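# Place red block flat, green block upright in dish

## Task

Put the red block into the pink dish lying flat, and put the green block into the same dish standing upright on one of its ends.

## Robot and tools

Robot: two arms, left_arm and right_arm, each ending in a five-finger hand (left_arm has a left hand, right_arm a right hand). A post stands behind the arms and a camera stand sits between them just behind their bases; avoid both.

Frames. The scene frame has its origin at table-top height midway between the arms, +z up, +x out over the table, and left_arm on the +y side. Base positions: left_arm (+0.010, +0.273, +0.023) m, right_arm (-0.019, -0.370, +0.049) m, each turned only slightly about z. Every hand pose, velocity and target in results and commands uses that arm's own base frame. Reported positions can be a few centimetres off, more at long reach.

Hand point: a point fixed to the palm, 0.05 m in front of it and 0.15 m out from the wrist face. Its +z runs along the straight fingers, +y points out of the palm, +x runs across the palm away from the thumb on the right hand and toward the thumb on the left hand. Straight fingertips reach 0.06-0.07 m past the point along +z and lie 0.06 m behind it along -y. A wrist bracket on the little-finger side can strike things.

Row layout (used by execute_actions and move): one flat list of 28 numbers in [-1, 1], always covering both arms. Order: left_arm dx, dy, dz, rx, ry, rz; left hand thumb_turn, thumb_bend, index, middle, ring, little, force_limit, speed; then the same 14 for right_arm. The six pose numbers are an offset, not a pose: they shift the hand point from that arm's Hand target (its last commanded pose, shown in results), along its own base axes, with rotation about the Hand target's position. 1.0 equals 0.6 m for dx, dy, dz and 180 degrees for the rotation vector rx, ry, rz. Sending the same offset again moves further. All six zeros means no new pose request for that arm. Orientation commands are clipped to within 40 degrees of the measured orientation each step.

Hand numbers are absolute targets, not offsets. thumb_turn -1 beside the palm, +1 opposite the fingers; thumb_bend and the four fingers -1 straight, +1 curled. force_limit maps -1 to about 0 N and +1 to 10 N at the fingertip (15 N for the two thumb motors). speed rises linearly from near zero at -1 to full at +0.48 and stays full to +1. To keep a hand unchanged, repeat the last eight numbers actually sent to it; if none yet, send its hand_measured six values plus hand_force_limit and hand_speed. With the thumb turned in, the hand grips objects roughly 0.035-0.065 m thick; a thumb-to-index pinch can hold a light item up to about 0.08 m. For a gentle grip close at speed -0.94 or lower. To squeeze harder raise force_limit and send a more-closed target; to loosen send a target more open than hand_measured.

Tools.
execute_actions(actions, cameras): actions is a list of actions; each action is a list of up to 15 rows, one per 1/30 s step, the last row held to step 15. Every row in an action counts from the Hand target at that action's start. Images return only for an empty actions list or when cameras names them.
move(target, speed, blend, blocking, cameras): target is one 28-number row or a list of up to 15 rows, all offsets from the same starting Hand targets. speed is the path top speed in m/s, 0.002-4.3, default 0.25 (turns limited to twice that in rad/s); one value or one per target. blend, in metres, rounds corners between listed targets; 0 stops at each. blocking=false returns after about 0.5 s while motion continues. Paths do not avoid obstacles or the other arm and stop after 10 s.
wait(seconds, cameras): 0-3600 s, sends nothing new; a running move continues.
stop(cameras): brakes a running move.
zoom_image(camera, region): region [x0, y0, x1, y1] in pixels, at most 504 by 504, from the newest image of that camera.
show_instructions(): shows the reference pages. finished_scene(scene): ends the scene, irreversible.
Cameras: cam_head_left, cam_head_right, cam_high, cam_low, cam_left_wrist, cam_right_wrist, each 672x504.

Results report end_effector_position (m) and end_effector_quat_wxyz, Hand target, joint positions, velocities and torques, motor temperatures, and per hand hand_measured, hand_stopped_by (moving, target, force, stalled, fault), hand_load_n (N at fingertip, positive when pushed open; a lost grip shows as load near 0), hand_force_limit, hand_speed. A move adds a move: line with an ending such as done, off_target, moving, held or fault and any limits (paced = pose clipped, held = steps withheld). done means at rest within 10 mm and 2 degrees; neither done nor off_target says anything about contact. Hand points often rest 1-5 cm short of the command, usually low, from friction or weight; send the remaining distance as a new offset. MOTOR HOT warns near 85 °C; at 100 °C the arm goes limp for 30-60 s.

Avoid: dropping blocks even a few millimetres, releasing moving objects, fast or hard contact, pressing past contact, arms or hands colliding or gripping each other, knocking anything off the table, and long holds with an outstretched arm. Loose objects may occasionally get nudged by outside forces. The result must stay in place after the robot lets go.

Each tool is called after "Request:" by a JSON object that holds its "api" and its "payload".

Reference images:

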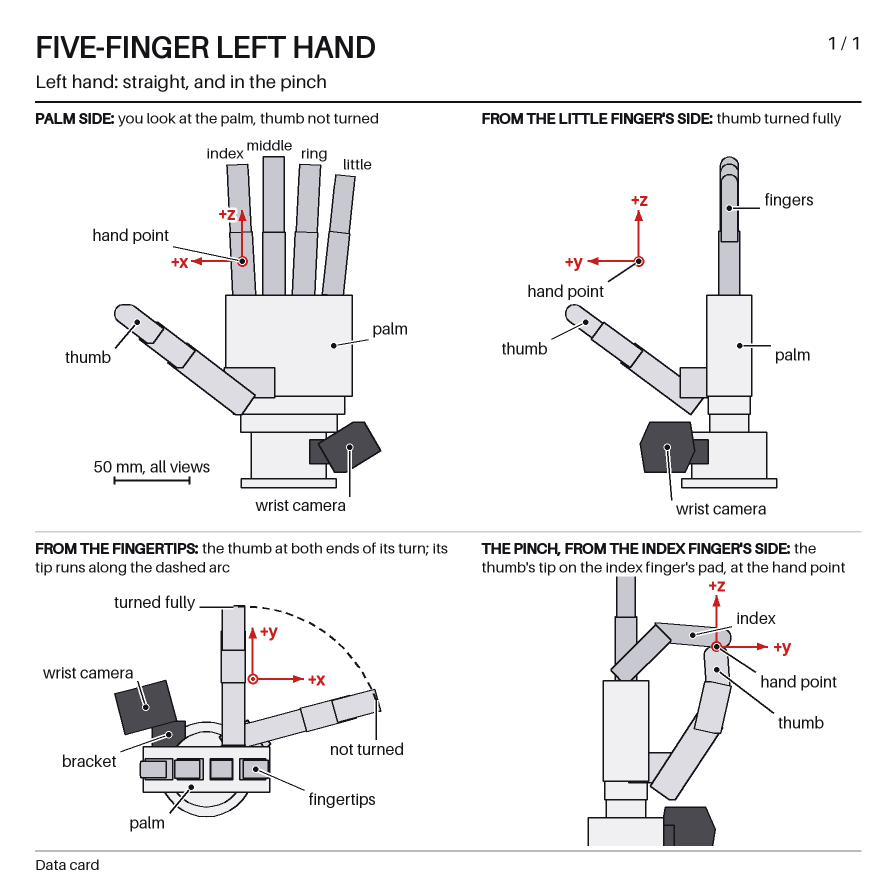

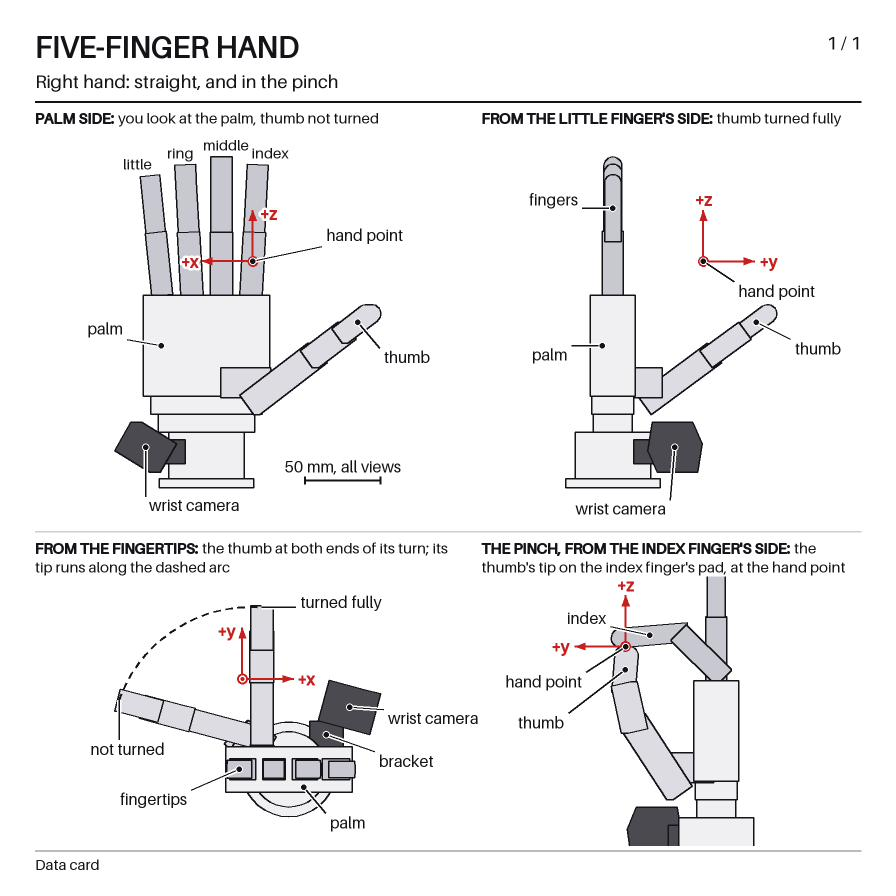

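## Session

Request:
{"api": "execute_actions", "payload": {"actions": []}}

Scene clock: 0.00 s.
left_arm: end_effector_position=(+0.2621, -0.4776, +0.1999) hand_measured=(-1.000, -1.000, -1.000, -1.000, -1.000, -1.000) hand_load_n=(+0.0, +0.0, +0.0, +0.0, +0.0, +0.0) hand_stopped_by=(target, target, target, target, target, target) hand_force_limit=0.00 hand_speed=-0.80 end_effector_quat_wxyz=(-0.052, +0.672, +0.737, -0.056) | right_arm: end_effector_position=(+0.6365, -0.0104, +0.1215) hand_measured=(-1.000, -1.000, -1.000, -1.000, -1.000, -1.000) hand_load_n=(+0.0, +0.0, +0.0, +0.0, +0.0, +0.0) hand_stopped_by=(target, target, target, target, target, target) hand_force_limit=0.00 hand_speed=-0.80 end_effector_quat_wxyz=(+0.179, -0.161, +0.969, +0.059)
Joint positions: left_arm=[-1.139 1.83 1.819 -1.612 0.143 1.915] | right_arm=[-0.19 1.848 1.532 -0.953 -0.233 1.088]
Joint velocities: within noise
Joint torques (N m): no reading
Motor temperatures (°C): left_arm=[29 29 33 25 32 27] | right_arm=[30 25 23 28 26 29]
Heat: left arm: hottest elbow 33 °C; right arm: hottest waist 30 °C.
Hand target: left_arm +0.2649, -0.4837, +0.2121; -0.037, +0.673, +0.736, -0.062 | right_arm +0.6426, -0.0116, +0.1250; +0.185, -0.161, +0.968, +0.057

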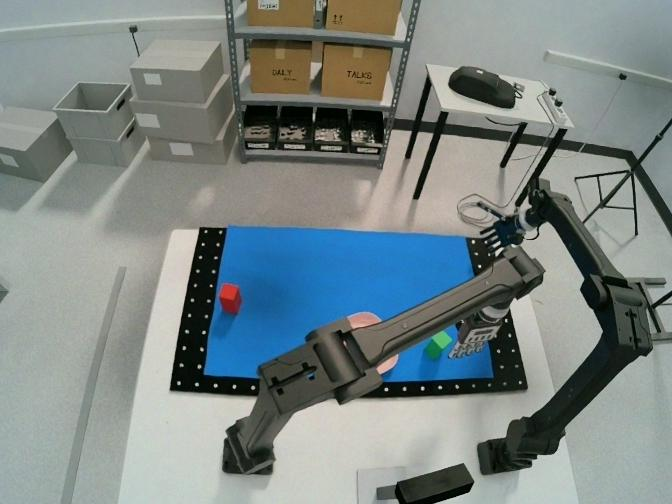

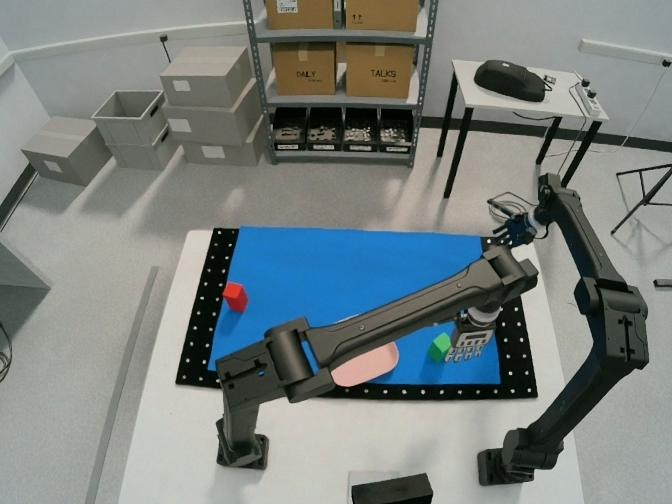

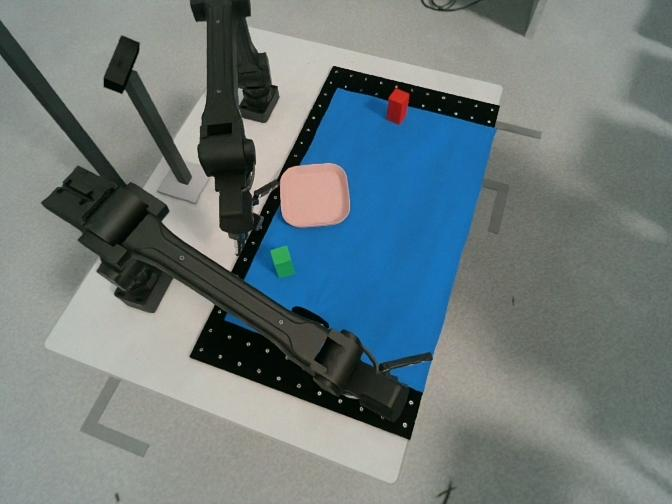

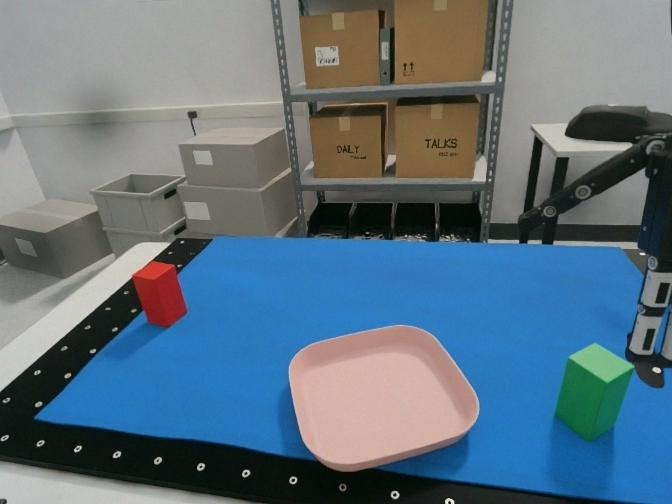

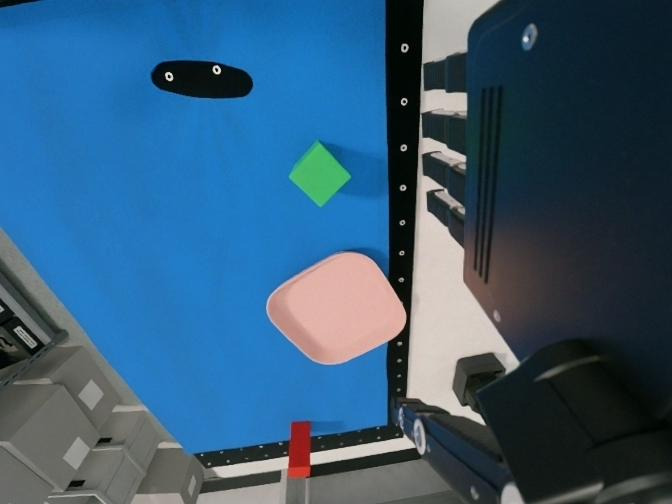

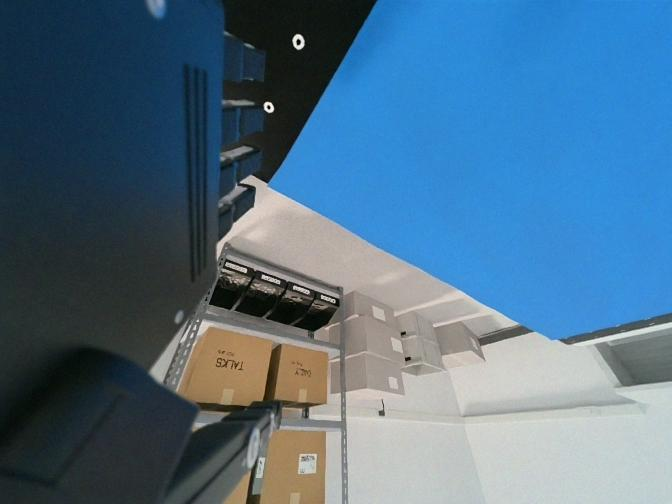

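Request:
{"api": "zoom_image", "payload": {"camera": "cam_low", "region": [80, 230, 240, 350]}}

Request:
{"api": "zoom_image", "payload": {"camera": "cam_low", "region": [520, 320, 672, 460]}}

Request:
{"api": "zoom_image", "payload": {"camera": "cam_high", "region": [340, 60, 460, 150]}}

Request:
{"api": "zoom_image", "payload": {"camera": "cam_high", "region": [220, 150, 370, 300]}}

Scaled by 3.150.

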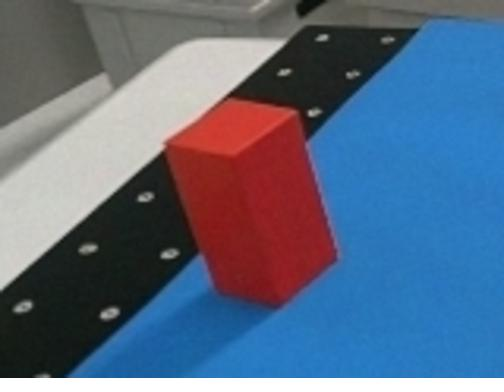

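Scaled by 3.316.

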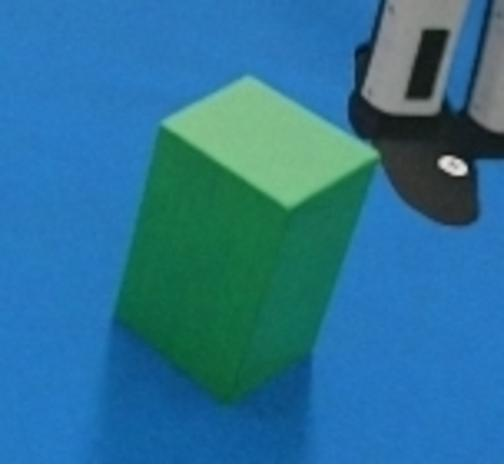

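Scaled by 4.200.

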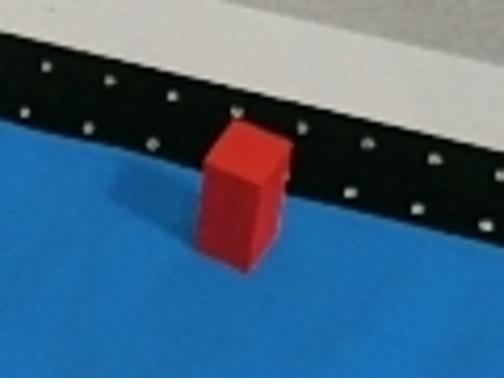

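Scaled by 3.360.

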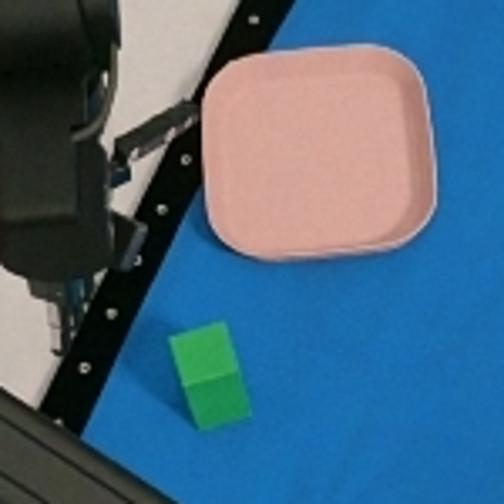

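Request:
{"api": "move", "payload": {"target": [[0,0,0.167,0,0,0,-1,-1,-1,-1,-1,-1,0,-0.8,0,0,0.167,0,0,0,-1,-1,-1,-1,-1,-1,0,-0.8],[0.058,0.39,0.167,0.034,0.009,0.49,-1,-1,-1,-1,-1,-1,0,-0.8,-0.2,0,0.25,0,0,0,-1,-1,-1,-1,-1,-1,0,-0.8],[0.092,0.69,0.167,0.068,0.017,0.969,-1,-1,-1,-1,-1,-1,0,-0.8,-0.4,0,0.25,0,0,0,-1,-1,-1,-1,-1,-1,0,-0.8]], "speed": 0.35, "blend": 0.05, "cameras": ["all"]}}

Scene clock: 104.27 s.
left_arm: end_effector_position=(+0.3266, -0.0707, +0.3101) hand_measured=(-1.000, -1.000, -1.000, -1.000, -1.000, -1.000) hand_load_n=(+0.0, -0.5, +0.0, +0.0, +0.0, +0.0) hand_stopped_by=(target, target, target, target, target, target) hand_force_limit=0.00 hand_speed=-0.80 end_effector_quat_wxyz=(-0.011, +0.703, -0.711, +0.019) | right_arm: end_effector_position=(+0.4080, -0.0085, +0.2785) hand_measured=(-1.000, -1.000, -1.000, -1.000, -1.000, -1.000) hand_load_n=(+0.0, +0.0, +0.0, +0.0, +0.0, +0.0) hand_stopped_by=(target, target, target, target, target, target) hand_force_limit=0.00 hand_speed=-0.80 end_effector_quat_wxyz=(+0.190, -0.161, +0.967, +0.055)
Joint positions: left_arm=[-0.1 1.341 1.513 -1.701 0.007 -0.088] | right_arm=[-0.309 1.196 1.211 -1.29 -0.269 0.973]
Joint torques (N m): left_arm=[1.9 -10.05 7.75 0.25 -0.03 -0.11] | right_arm=[-0.85 -7.77 8.7 0.68 -0.42 -0.23]
Motor temperatures (°C): left_arm=[29 36 45 24 31 26] | right_arm=[29 31 32 27 27 28]
Heat: left arm: hottest elbow 45 °C; right arm: hottest elbow 32 °C.
Hand target: left_arm +0.3201, -0.0696, +0.3124; +0.000, +0.707, -0.707, +0.000 | right_arm +0.4025, -0.0117, +0.2749; +0.185, -0.161, +0.968, +0.057
Off the commanded pose: left_arm 0.007 m, 3 deg | right_arm 0.007 m, 1 deg.
joint sent to its limit (left arm) — joint 4 (wrist pitch), lower limit. The joint targets still meet the commanded pose.
move: off_target (left_arm)

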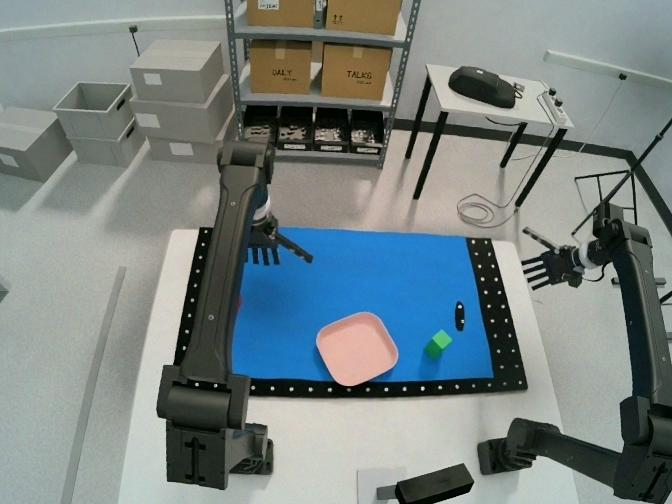

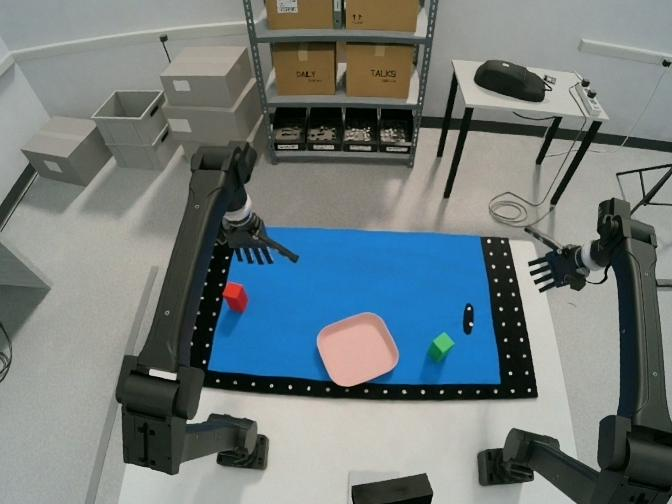

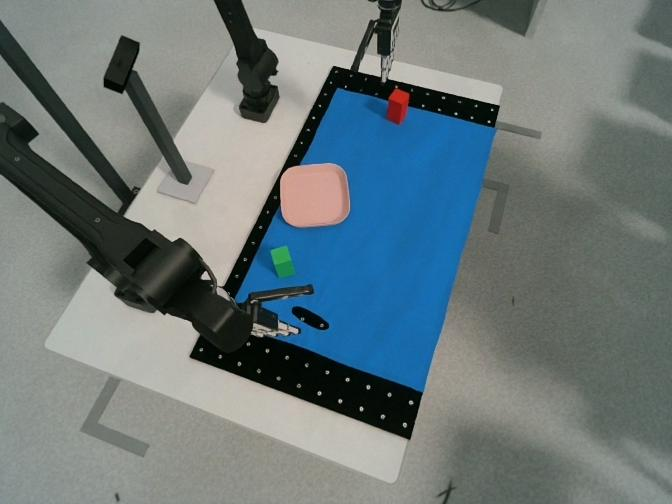

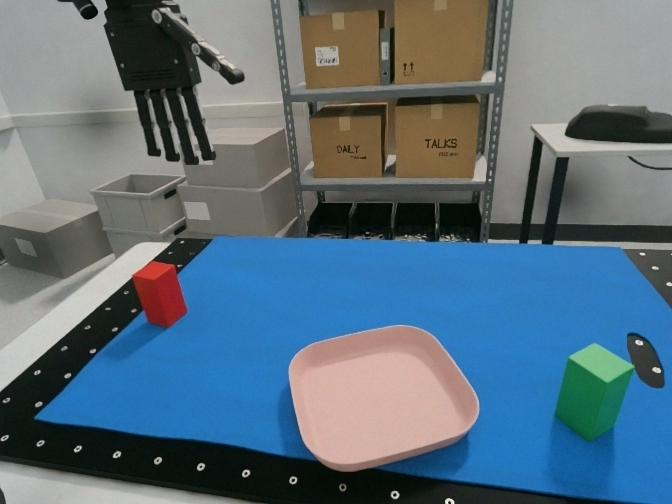

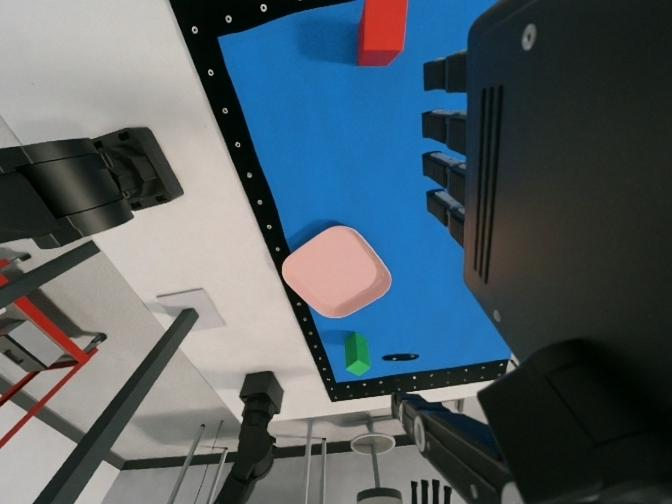

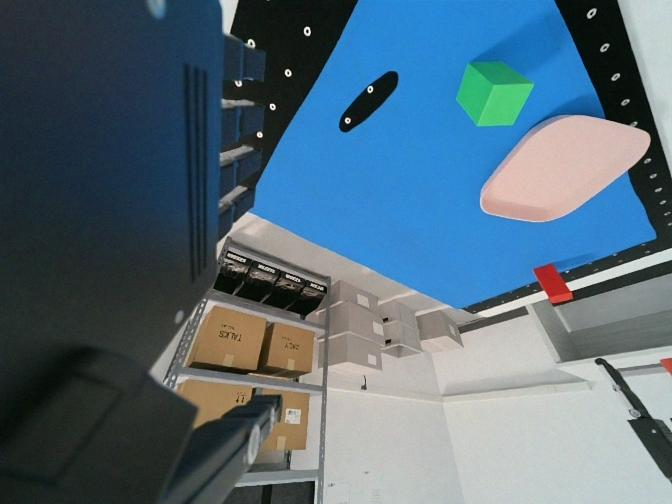

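Request:
{"api": "move", "payload": {"target": [0.018,0.167,-0.292,0.4311,-0.3019,-0.3019,1,-1,-1,-1,-1,-1,0,0,-0.239,0.263,-0.173,-0.2192,-0.2735,0.4933,1,-1,-1,-1,-1,-1,0,0], "speed": 0.3, "cameras": ["all"]}}

Scene clock: 212.50 s.
left_arm: end_effector_position=(+0.3335, +0.0283, +0.1391) hand_measured=(+1.000, -1.000, -1.000, -1.000, -1.000, -1.000) hand_load_n=(+0.5, +0.0, +0.0, +0.0, +0.0, +0.0) hand_stopped_by=(target, target, target, target, target, target) hand_force_limit=0.00 hand_speed=0.00 end_effector_quat_wxyz=(+0.696, -0.125, +0.697, +0.119) | right_arm: end_effector_position=(+0.2592, +0.1446, +0.1729) hand_measured=(+1.000, -1.000, -1.000, -1.000, -1.000, -1.000) hand_load_n=(+0.0, +0.0, +0.0, +0.0, +0.0, +0.0) hand_stopped_by=(target, target, target, target, target, target) hand_force_limit=0.00 hand_speed=0.00 end_effector_quat_wxyz=(-0.376, +0.807, -0.416, +0.184)
Joint positions: left_arm=[-0.5 1.172 0.104 1.066 -0.847 1.56] | right_arm=[0.276 0.654 0.6 -0.688 -0.275 -0.222]
Joint torques (N m): left_arm=[1.85 -2.02 4.63 2.97 0.1 0.02] | right_arm=[1.03 -1.2 9.52 2.4 -0.11 -0.25]
Motor temperatures (°C): left_arm=[29 31 40 24 31 26] | right_arm=[29 27 31 27 27 28]
Heat: left arm: hottest elbow 40 °C; right arm: hottest elbow 31 °C.
Hand target: left_arm +0.3310, +0.0305, +0.1373; +0.696, -0.123, +0.696, +0.123 | right_arm +0.2592, +0.1461, +0.1710; -0.378, +0.811, -0.404, +0.189
Off the commanded pose: left_arm 0.004 m, 1 deg | right_arm 0.002 m, 2 deg.
move: done

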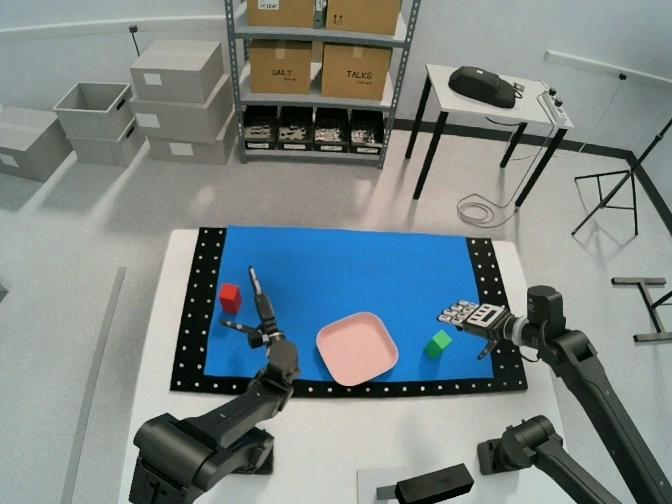

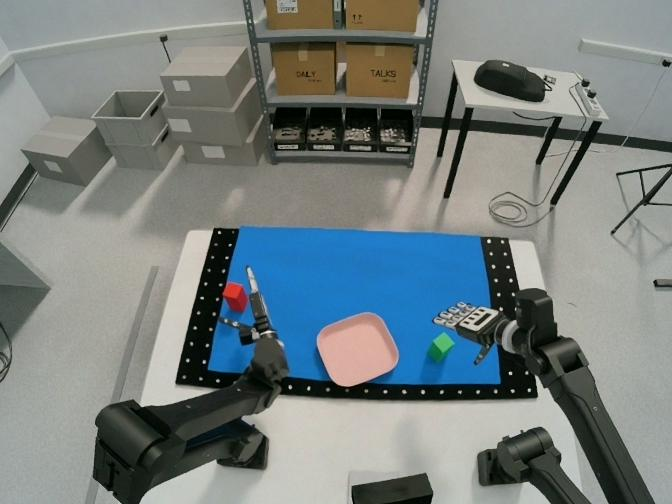

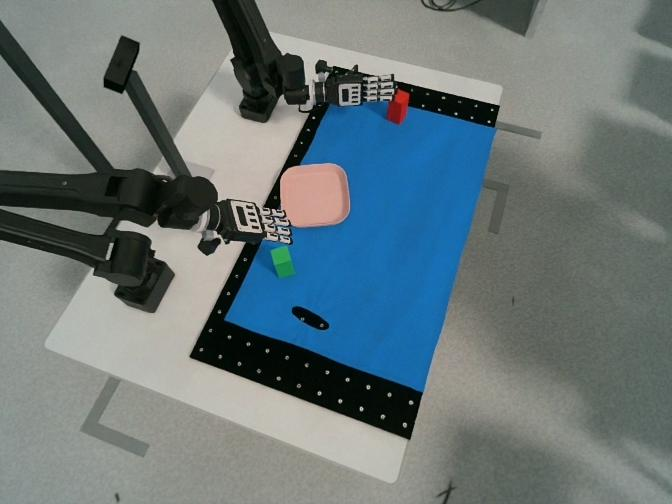

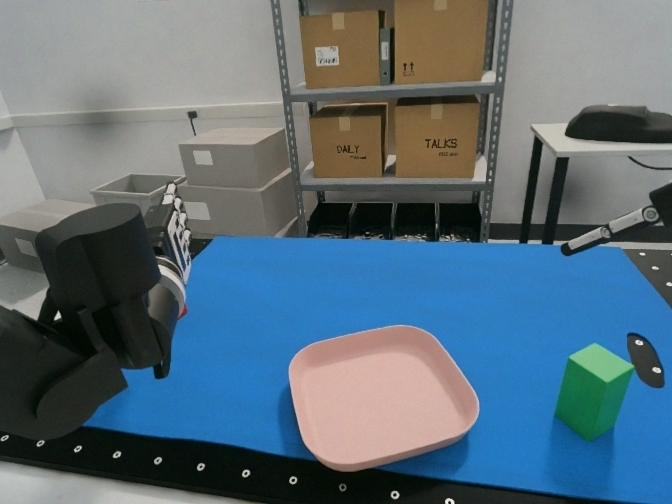

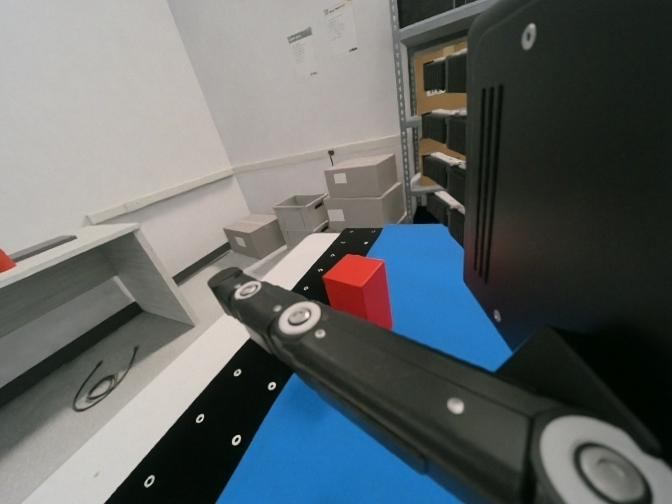

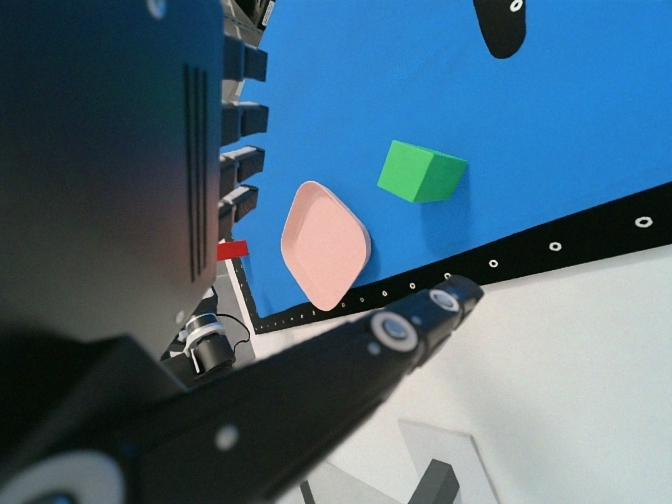

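Request:
{"api": "zoom_image", "payload": {"camera": "cam_left_wrist", "region": [280, 220, 440, 340]}}

Request:
{"api": "zoom_image", "payload": {"camera": "cam_right_wrist", "region": [340, 110, 500, 230]}}

Request:
{"api": "zoom_image", "payload": {"camera": "cam_head_left", "region": [400, 270, 560, 390]}}

Request:
{"api": "zoom_image", "payload": {"camera": "cam_high", "region": [190, 170, 350, 290]}}

Scaled by 3.150.

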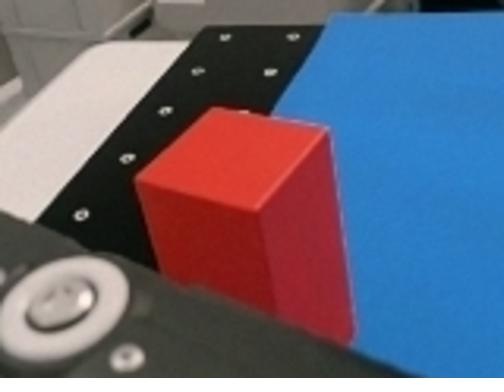

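Scaled by 3.150.

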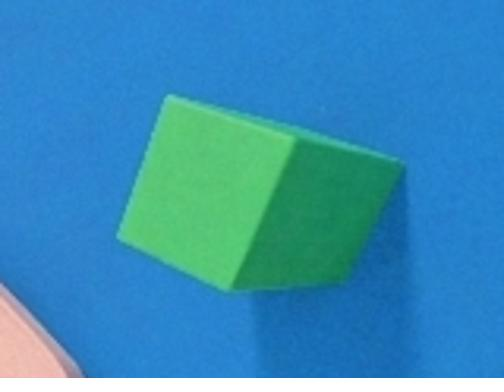

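Scaled by 3.150.

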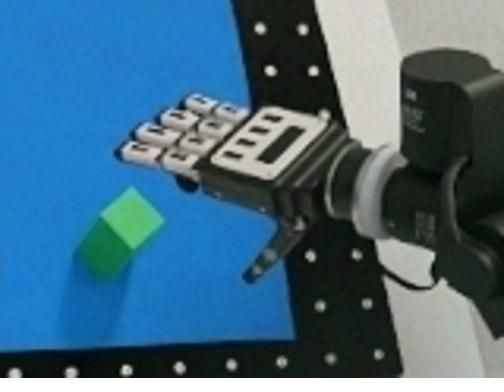

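Scaled by 3.150.

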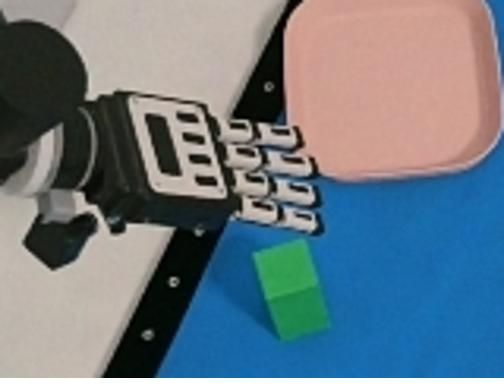

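Request:
{"api": "move", "payload": {"target": [-0.028,-0.008,-0.103,0,0,0,1,-1,-1,-1,-1,-1,0,0,0.087,0.015,-0.14,0,0,0,1,-1,-1,-1,-1,-1,0,0], "speed": 0.2, "cameras": ["all"]}}

Scene clock: 264.53 s.
left_arm: end_effector_position=(+0.3146, +0.0274, +0.0733) hand_measured=(+1.000, -1.000, -1.000, -1.000, -1.000, -1.000) hand_load_n=(+0.0, +0.0, +0.0, +0.0, +0.0, +0.0) hand_stopped_by=(target, target, target, target, target, target) hand_force_limit=0.00 hand_speed=0.00 end_effector_quat_wxyz=(+0.678, -0.124, +0.714, +0.127) | right_arm: end_effector_position=(+0.3084, +0.1583, +0.0886) hand_measured=(+1.000, -1.000, -1.000, -1.000, -1.000, -1.000) hand_load_n=(+0.0, +0.0, +0.0, +0.0, +0.0, +0.0) hand_stopped_by=(target, target, target, target, target, target) hand_force_limit=0.00 hand_speed=0.00 end_effector_quat_wxyz=(-0.378, +0.811, -0.408, +0.183)
Joint positions: left_arm=[-0.554 1.67 0.053 1.536 -0.911 1.52] | right_arm=[0.272 0.933 0.486 -0.294 -0.287 -0.24]
Joint torques (N m): left_arm=[1.26 -5.25 0.55 2.97 -0.16 -0.1] | right_arm=[-0.5 -2.9 8.95 2.44 -0.29 -0.25]
Heat: left arm: hottest elbow 38 °C; right arm: hottest elbow 32 °C.
Hand target: left_arm +0.3142, +0.0258, +0.0754; +0.696, -0.123, +0.696, +0.123 | right_arm +0.3114, +0.1552, +0.0870; -0.378, +0.811, -0.404, +0.189
Off the commanded pose: left_arm 0.003 m, 3 deg | right_arm 0.005 m, 1 deg.
joint sent to its limit (left arm) — joint 4 (wrist pitch), upper limit. The joint targets still meet the commanded pose.
move: off_target (left_arm)

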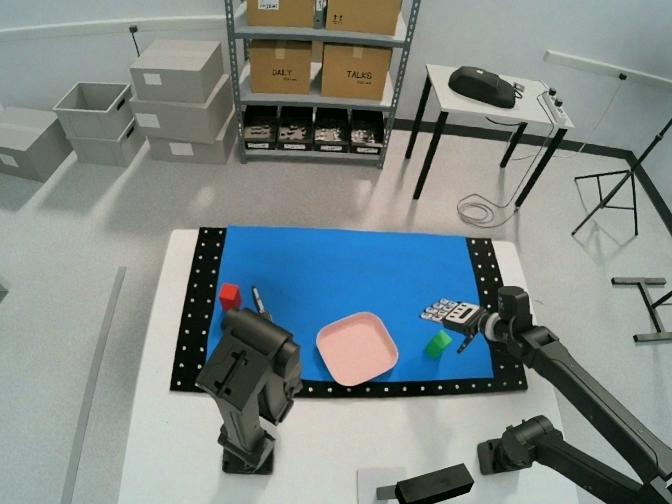

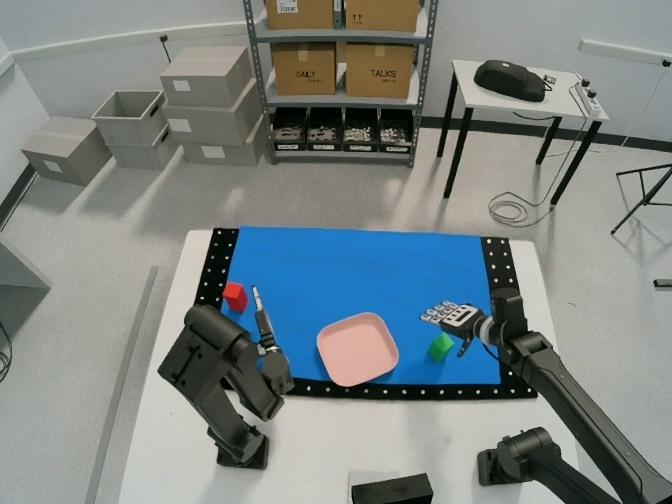

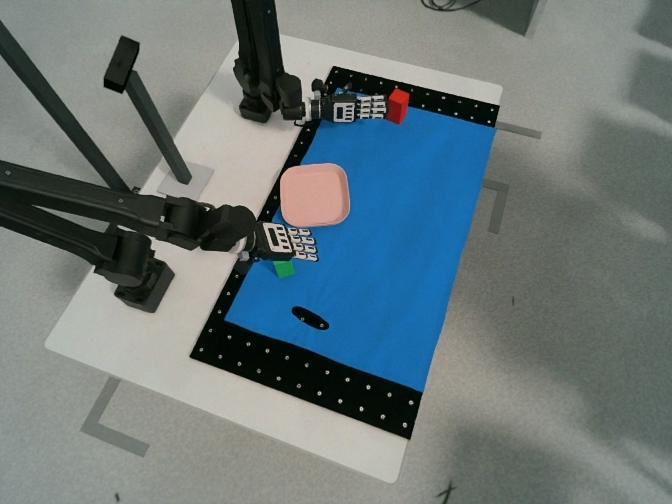

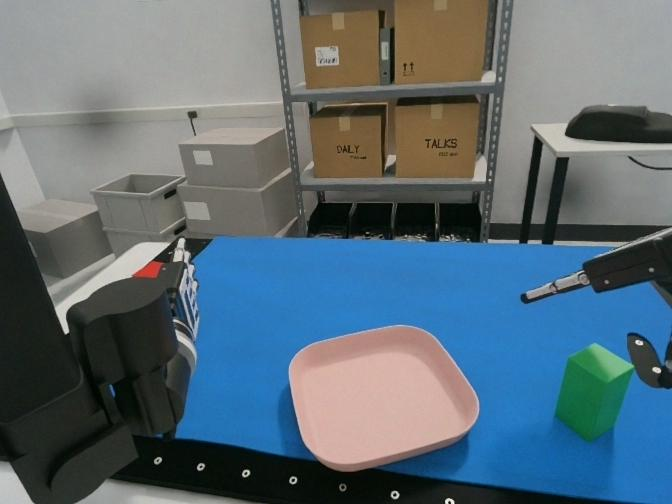

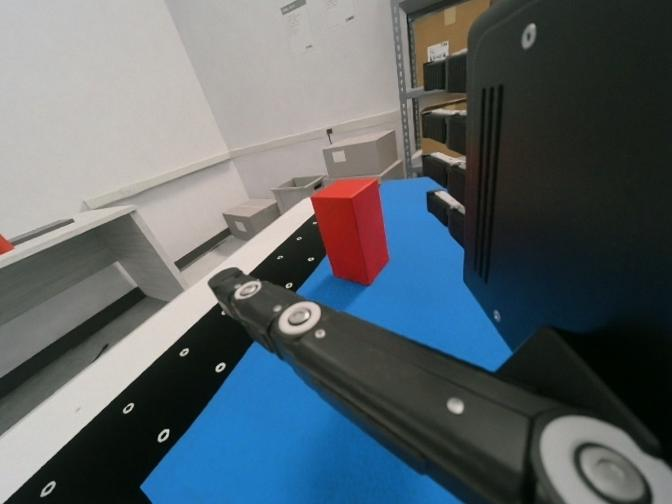

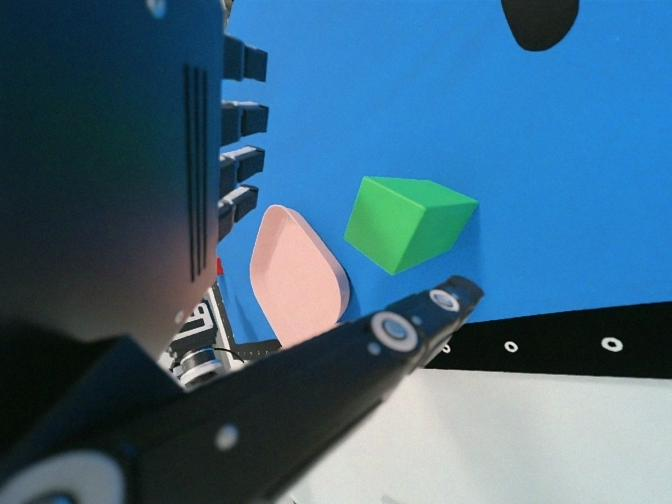

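Request:
{"api": "zoom_image", "payload": {"camera": "cam_left_wrist", "region": [270, 160, 430, 300]}}

Request:
{"api": "zoom_image", "payload": {"camera": "cam_right_wrist", "region": [330, 160, 490, 290]}}

Request:
{"api": "zoom_image", "payload": {"camera": "cam_head_left", "region": [400, 270, 520, 380]}}

Scaled by 3.150.

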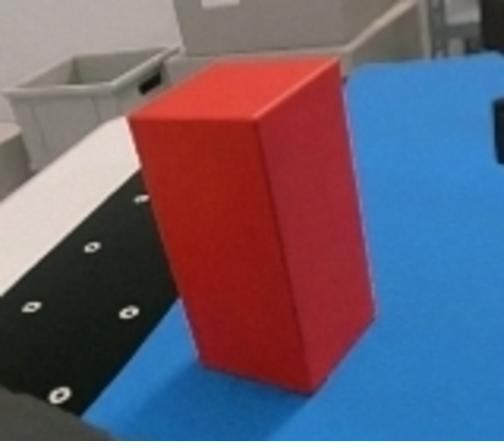

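Scaled by 3.150.

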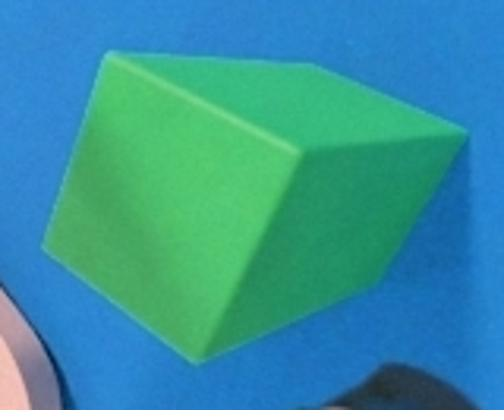

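Scaled by 4.200.

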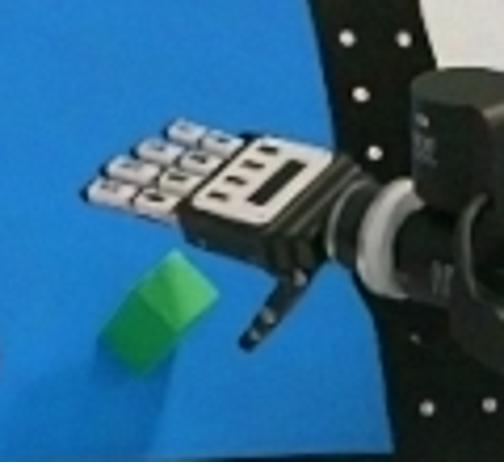

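Request:
{"api": "move", "payload": {"target": [0.0545,-0.003,-0.05,0,0,0,1,-1,-1,-1,-1,-1,0,0,-0.0053,-0.014,-0.0417,0,0,0,1,-1,-1,-1,-1,-1,0,0], "speed": 0.1, "cameras": ["all"]}}

Scene clock: 375.03 s.
left_arm: end_effector_position=(+0.3428, +0.0244, +0.0444) hand_measured=(+1.000, -1.000, -1.000, -1.000, -1.000, -1.000) hand_load_n=(+0.0, +0.0, +0.0, +0.0, +0.0, +0.0) hand_stopped_by=(target, target, target, target, target, target) hand_force_limit=0.00 hand_speed=0.00 end_effector_quat_wxyz=(+0.662, -0.127, +0.728, +0.129) | right_arm: end_effector_position=(+0.3062, +0.1512, +0.0657) hand_measured=(+1.000, -1.000, -1.000, -1.000, -1.000, -1.000) hand_load_n=(+0.0, +0.0, +0.0, +0.0, +0.0, +0.0) hand_stopped_by=(target, target, target, target, target, target) hand_force_limit=0.00 hand_speed=0.00 end_effector_quat_wxyz=(-0.380, +0.810, -0.406, +0.185)
Joint positions: left_arm=[-0.492 1.813 0.136 1.538 -0.852 1.485] | right_arm=[0.246 0.963 0.431 -0.21 -0.308 -0.259]
Joint torques (N m): left_arm=[2.32 -6.53 1.1 3.1 0.06 -0.14] | right_arm=[-1.03 -2.67 8.39 2.4 -0.34 -0.26]
Motor temperatures (°C): left_arm=[28 30 34 25 30 26] | right_arm=[28 26 30 27 26 27]
Heat: left arm: hottest elbow 34 °C; right arm: hottest elbow 30 °C.
Hand target: left_arm +0.3468, +0.0240, +0.0454; +0.696, -0.123, +0.696, +0.123 | right_arm +0.3082, +0.1468, +0.0620; -0.378, +0.811, -0.404, +0.189
Off the commanded pose: left_arm 0.004 m, 5 deg | right_arm 0.006 m, 1 deg.
joint sent to its limit (left arm) — joint 4 (wrist pitch), upper limit. The joint targets are off in orientation, not in position.
move: off_target (left_arm)

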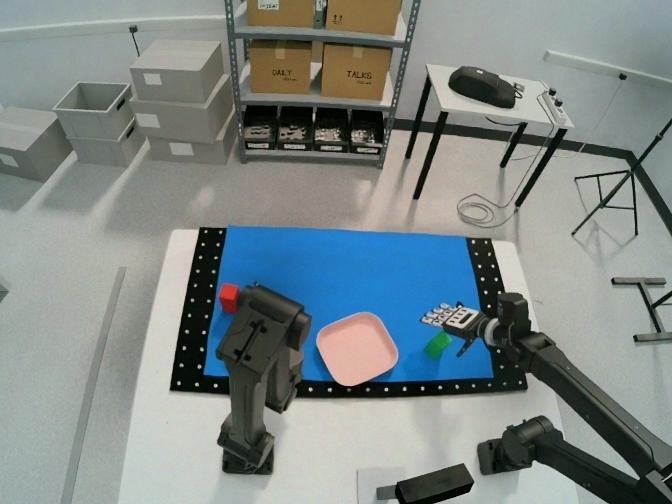

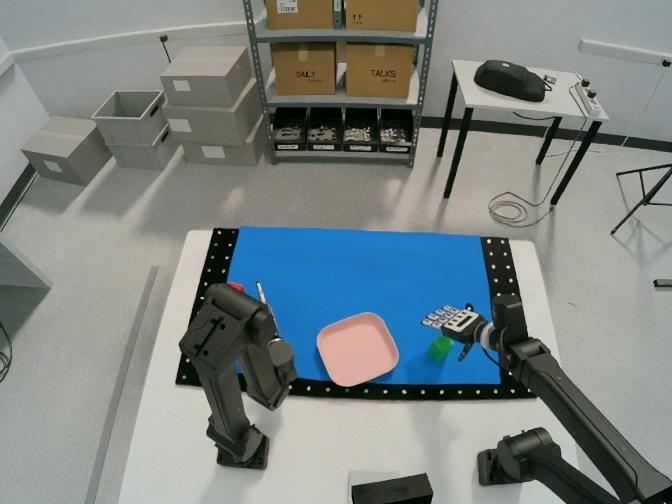

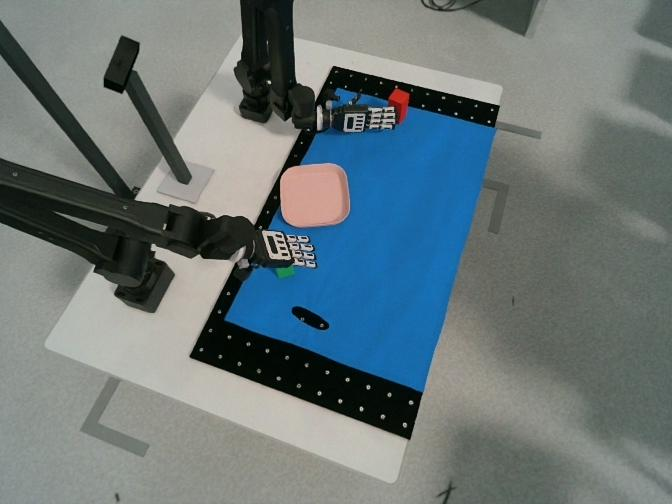

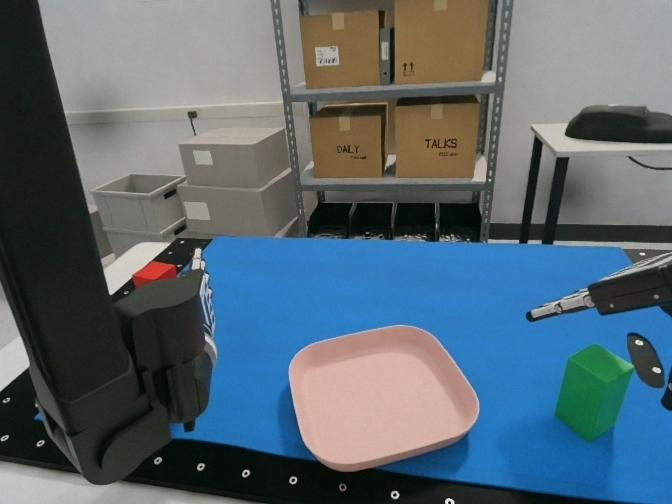

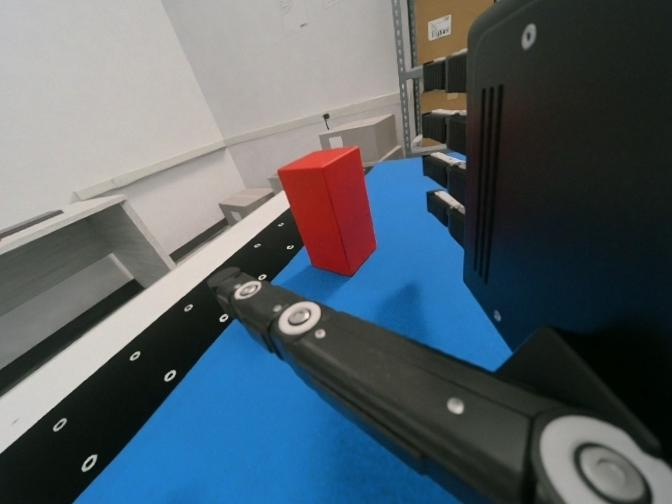

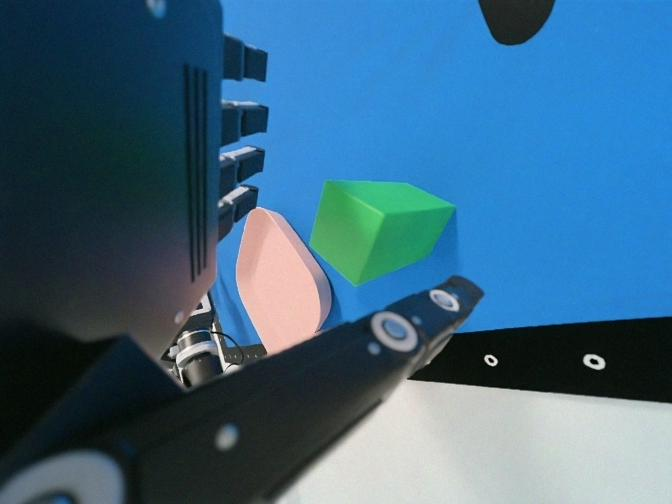

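Request:
{"api": "zoom_image", "payload": {"camera": "cam_left_wrist", "region": [240, 130, 400, 290]}}

Request:
{"api": "zoom_image", "payload": {"camera": "cam_right_wrist", "region": [210, 150, 490, 350]}}

Request:
{"api": "zoom_image", "payload": {"camera": "cam_low", "region": [500, 240, 672, 460]}}

Request:
{"api": "zoom_image", "payload": {"camera": "cam_head_left", "region": [400, 270, 520, 380]}}

Scaled by 3.150.

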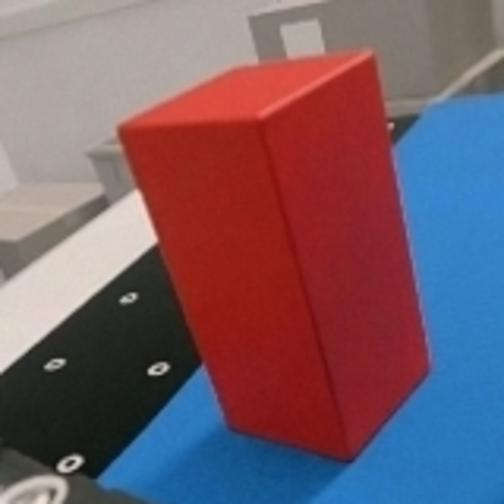

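Scaled by 1.800.

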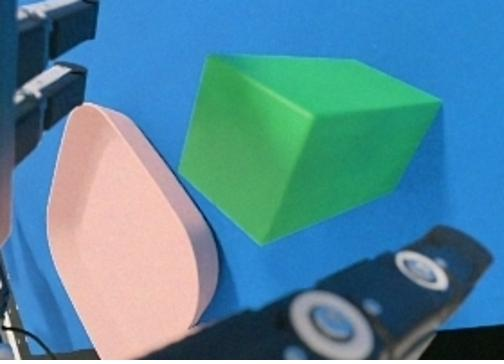

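Scaled by 2.291.

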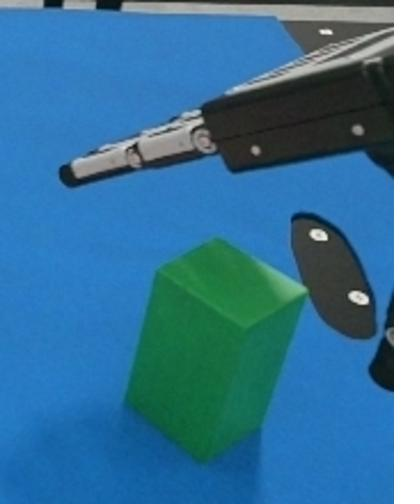

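Scaled by 4.200.

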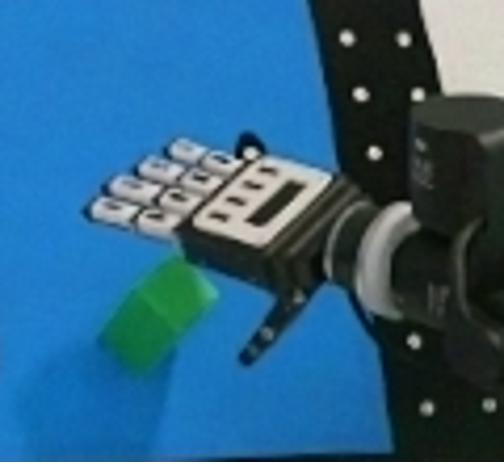

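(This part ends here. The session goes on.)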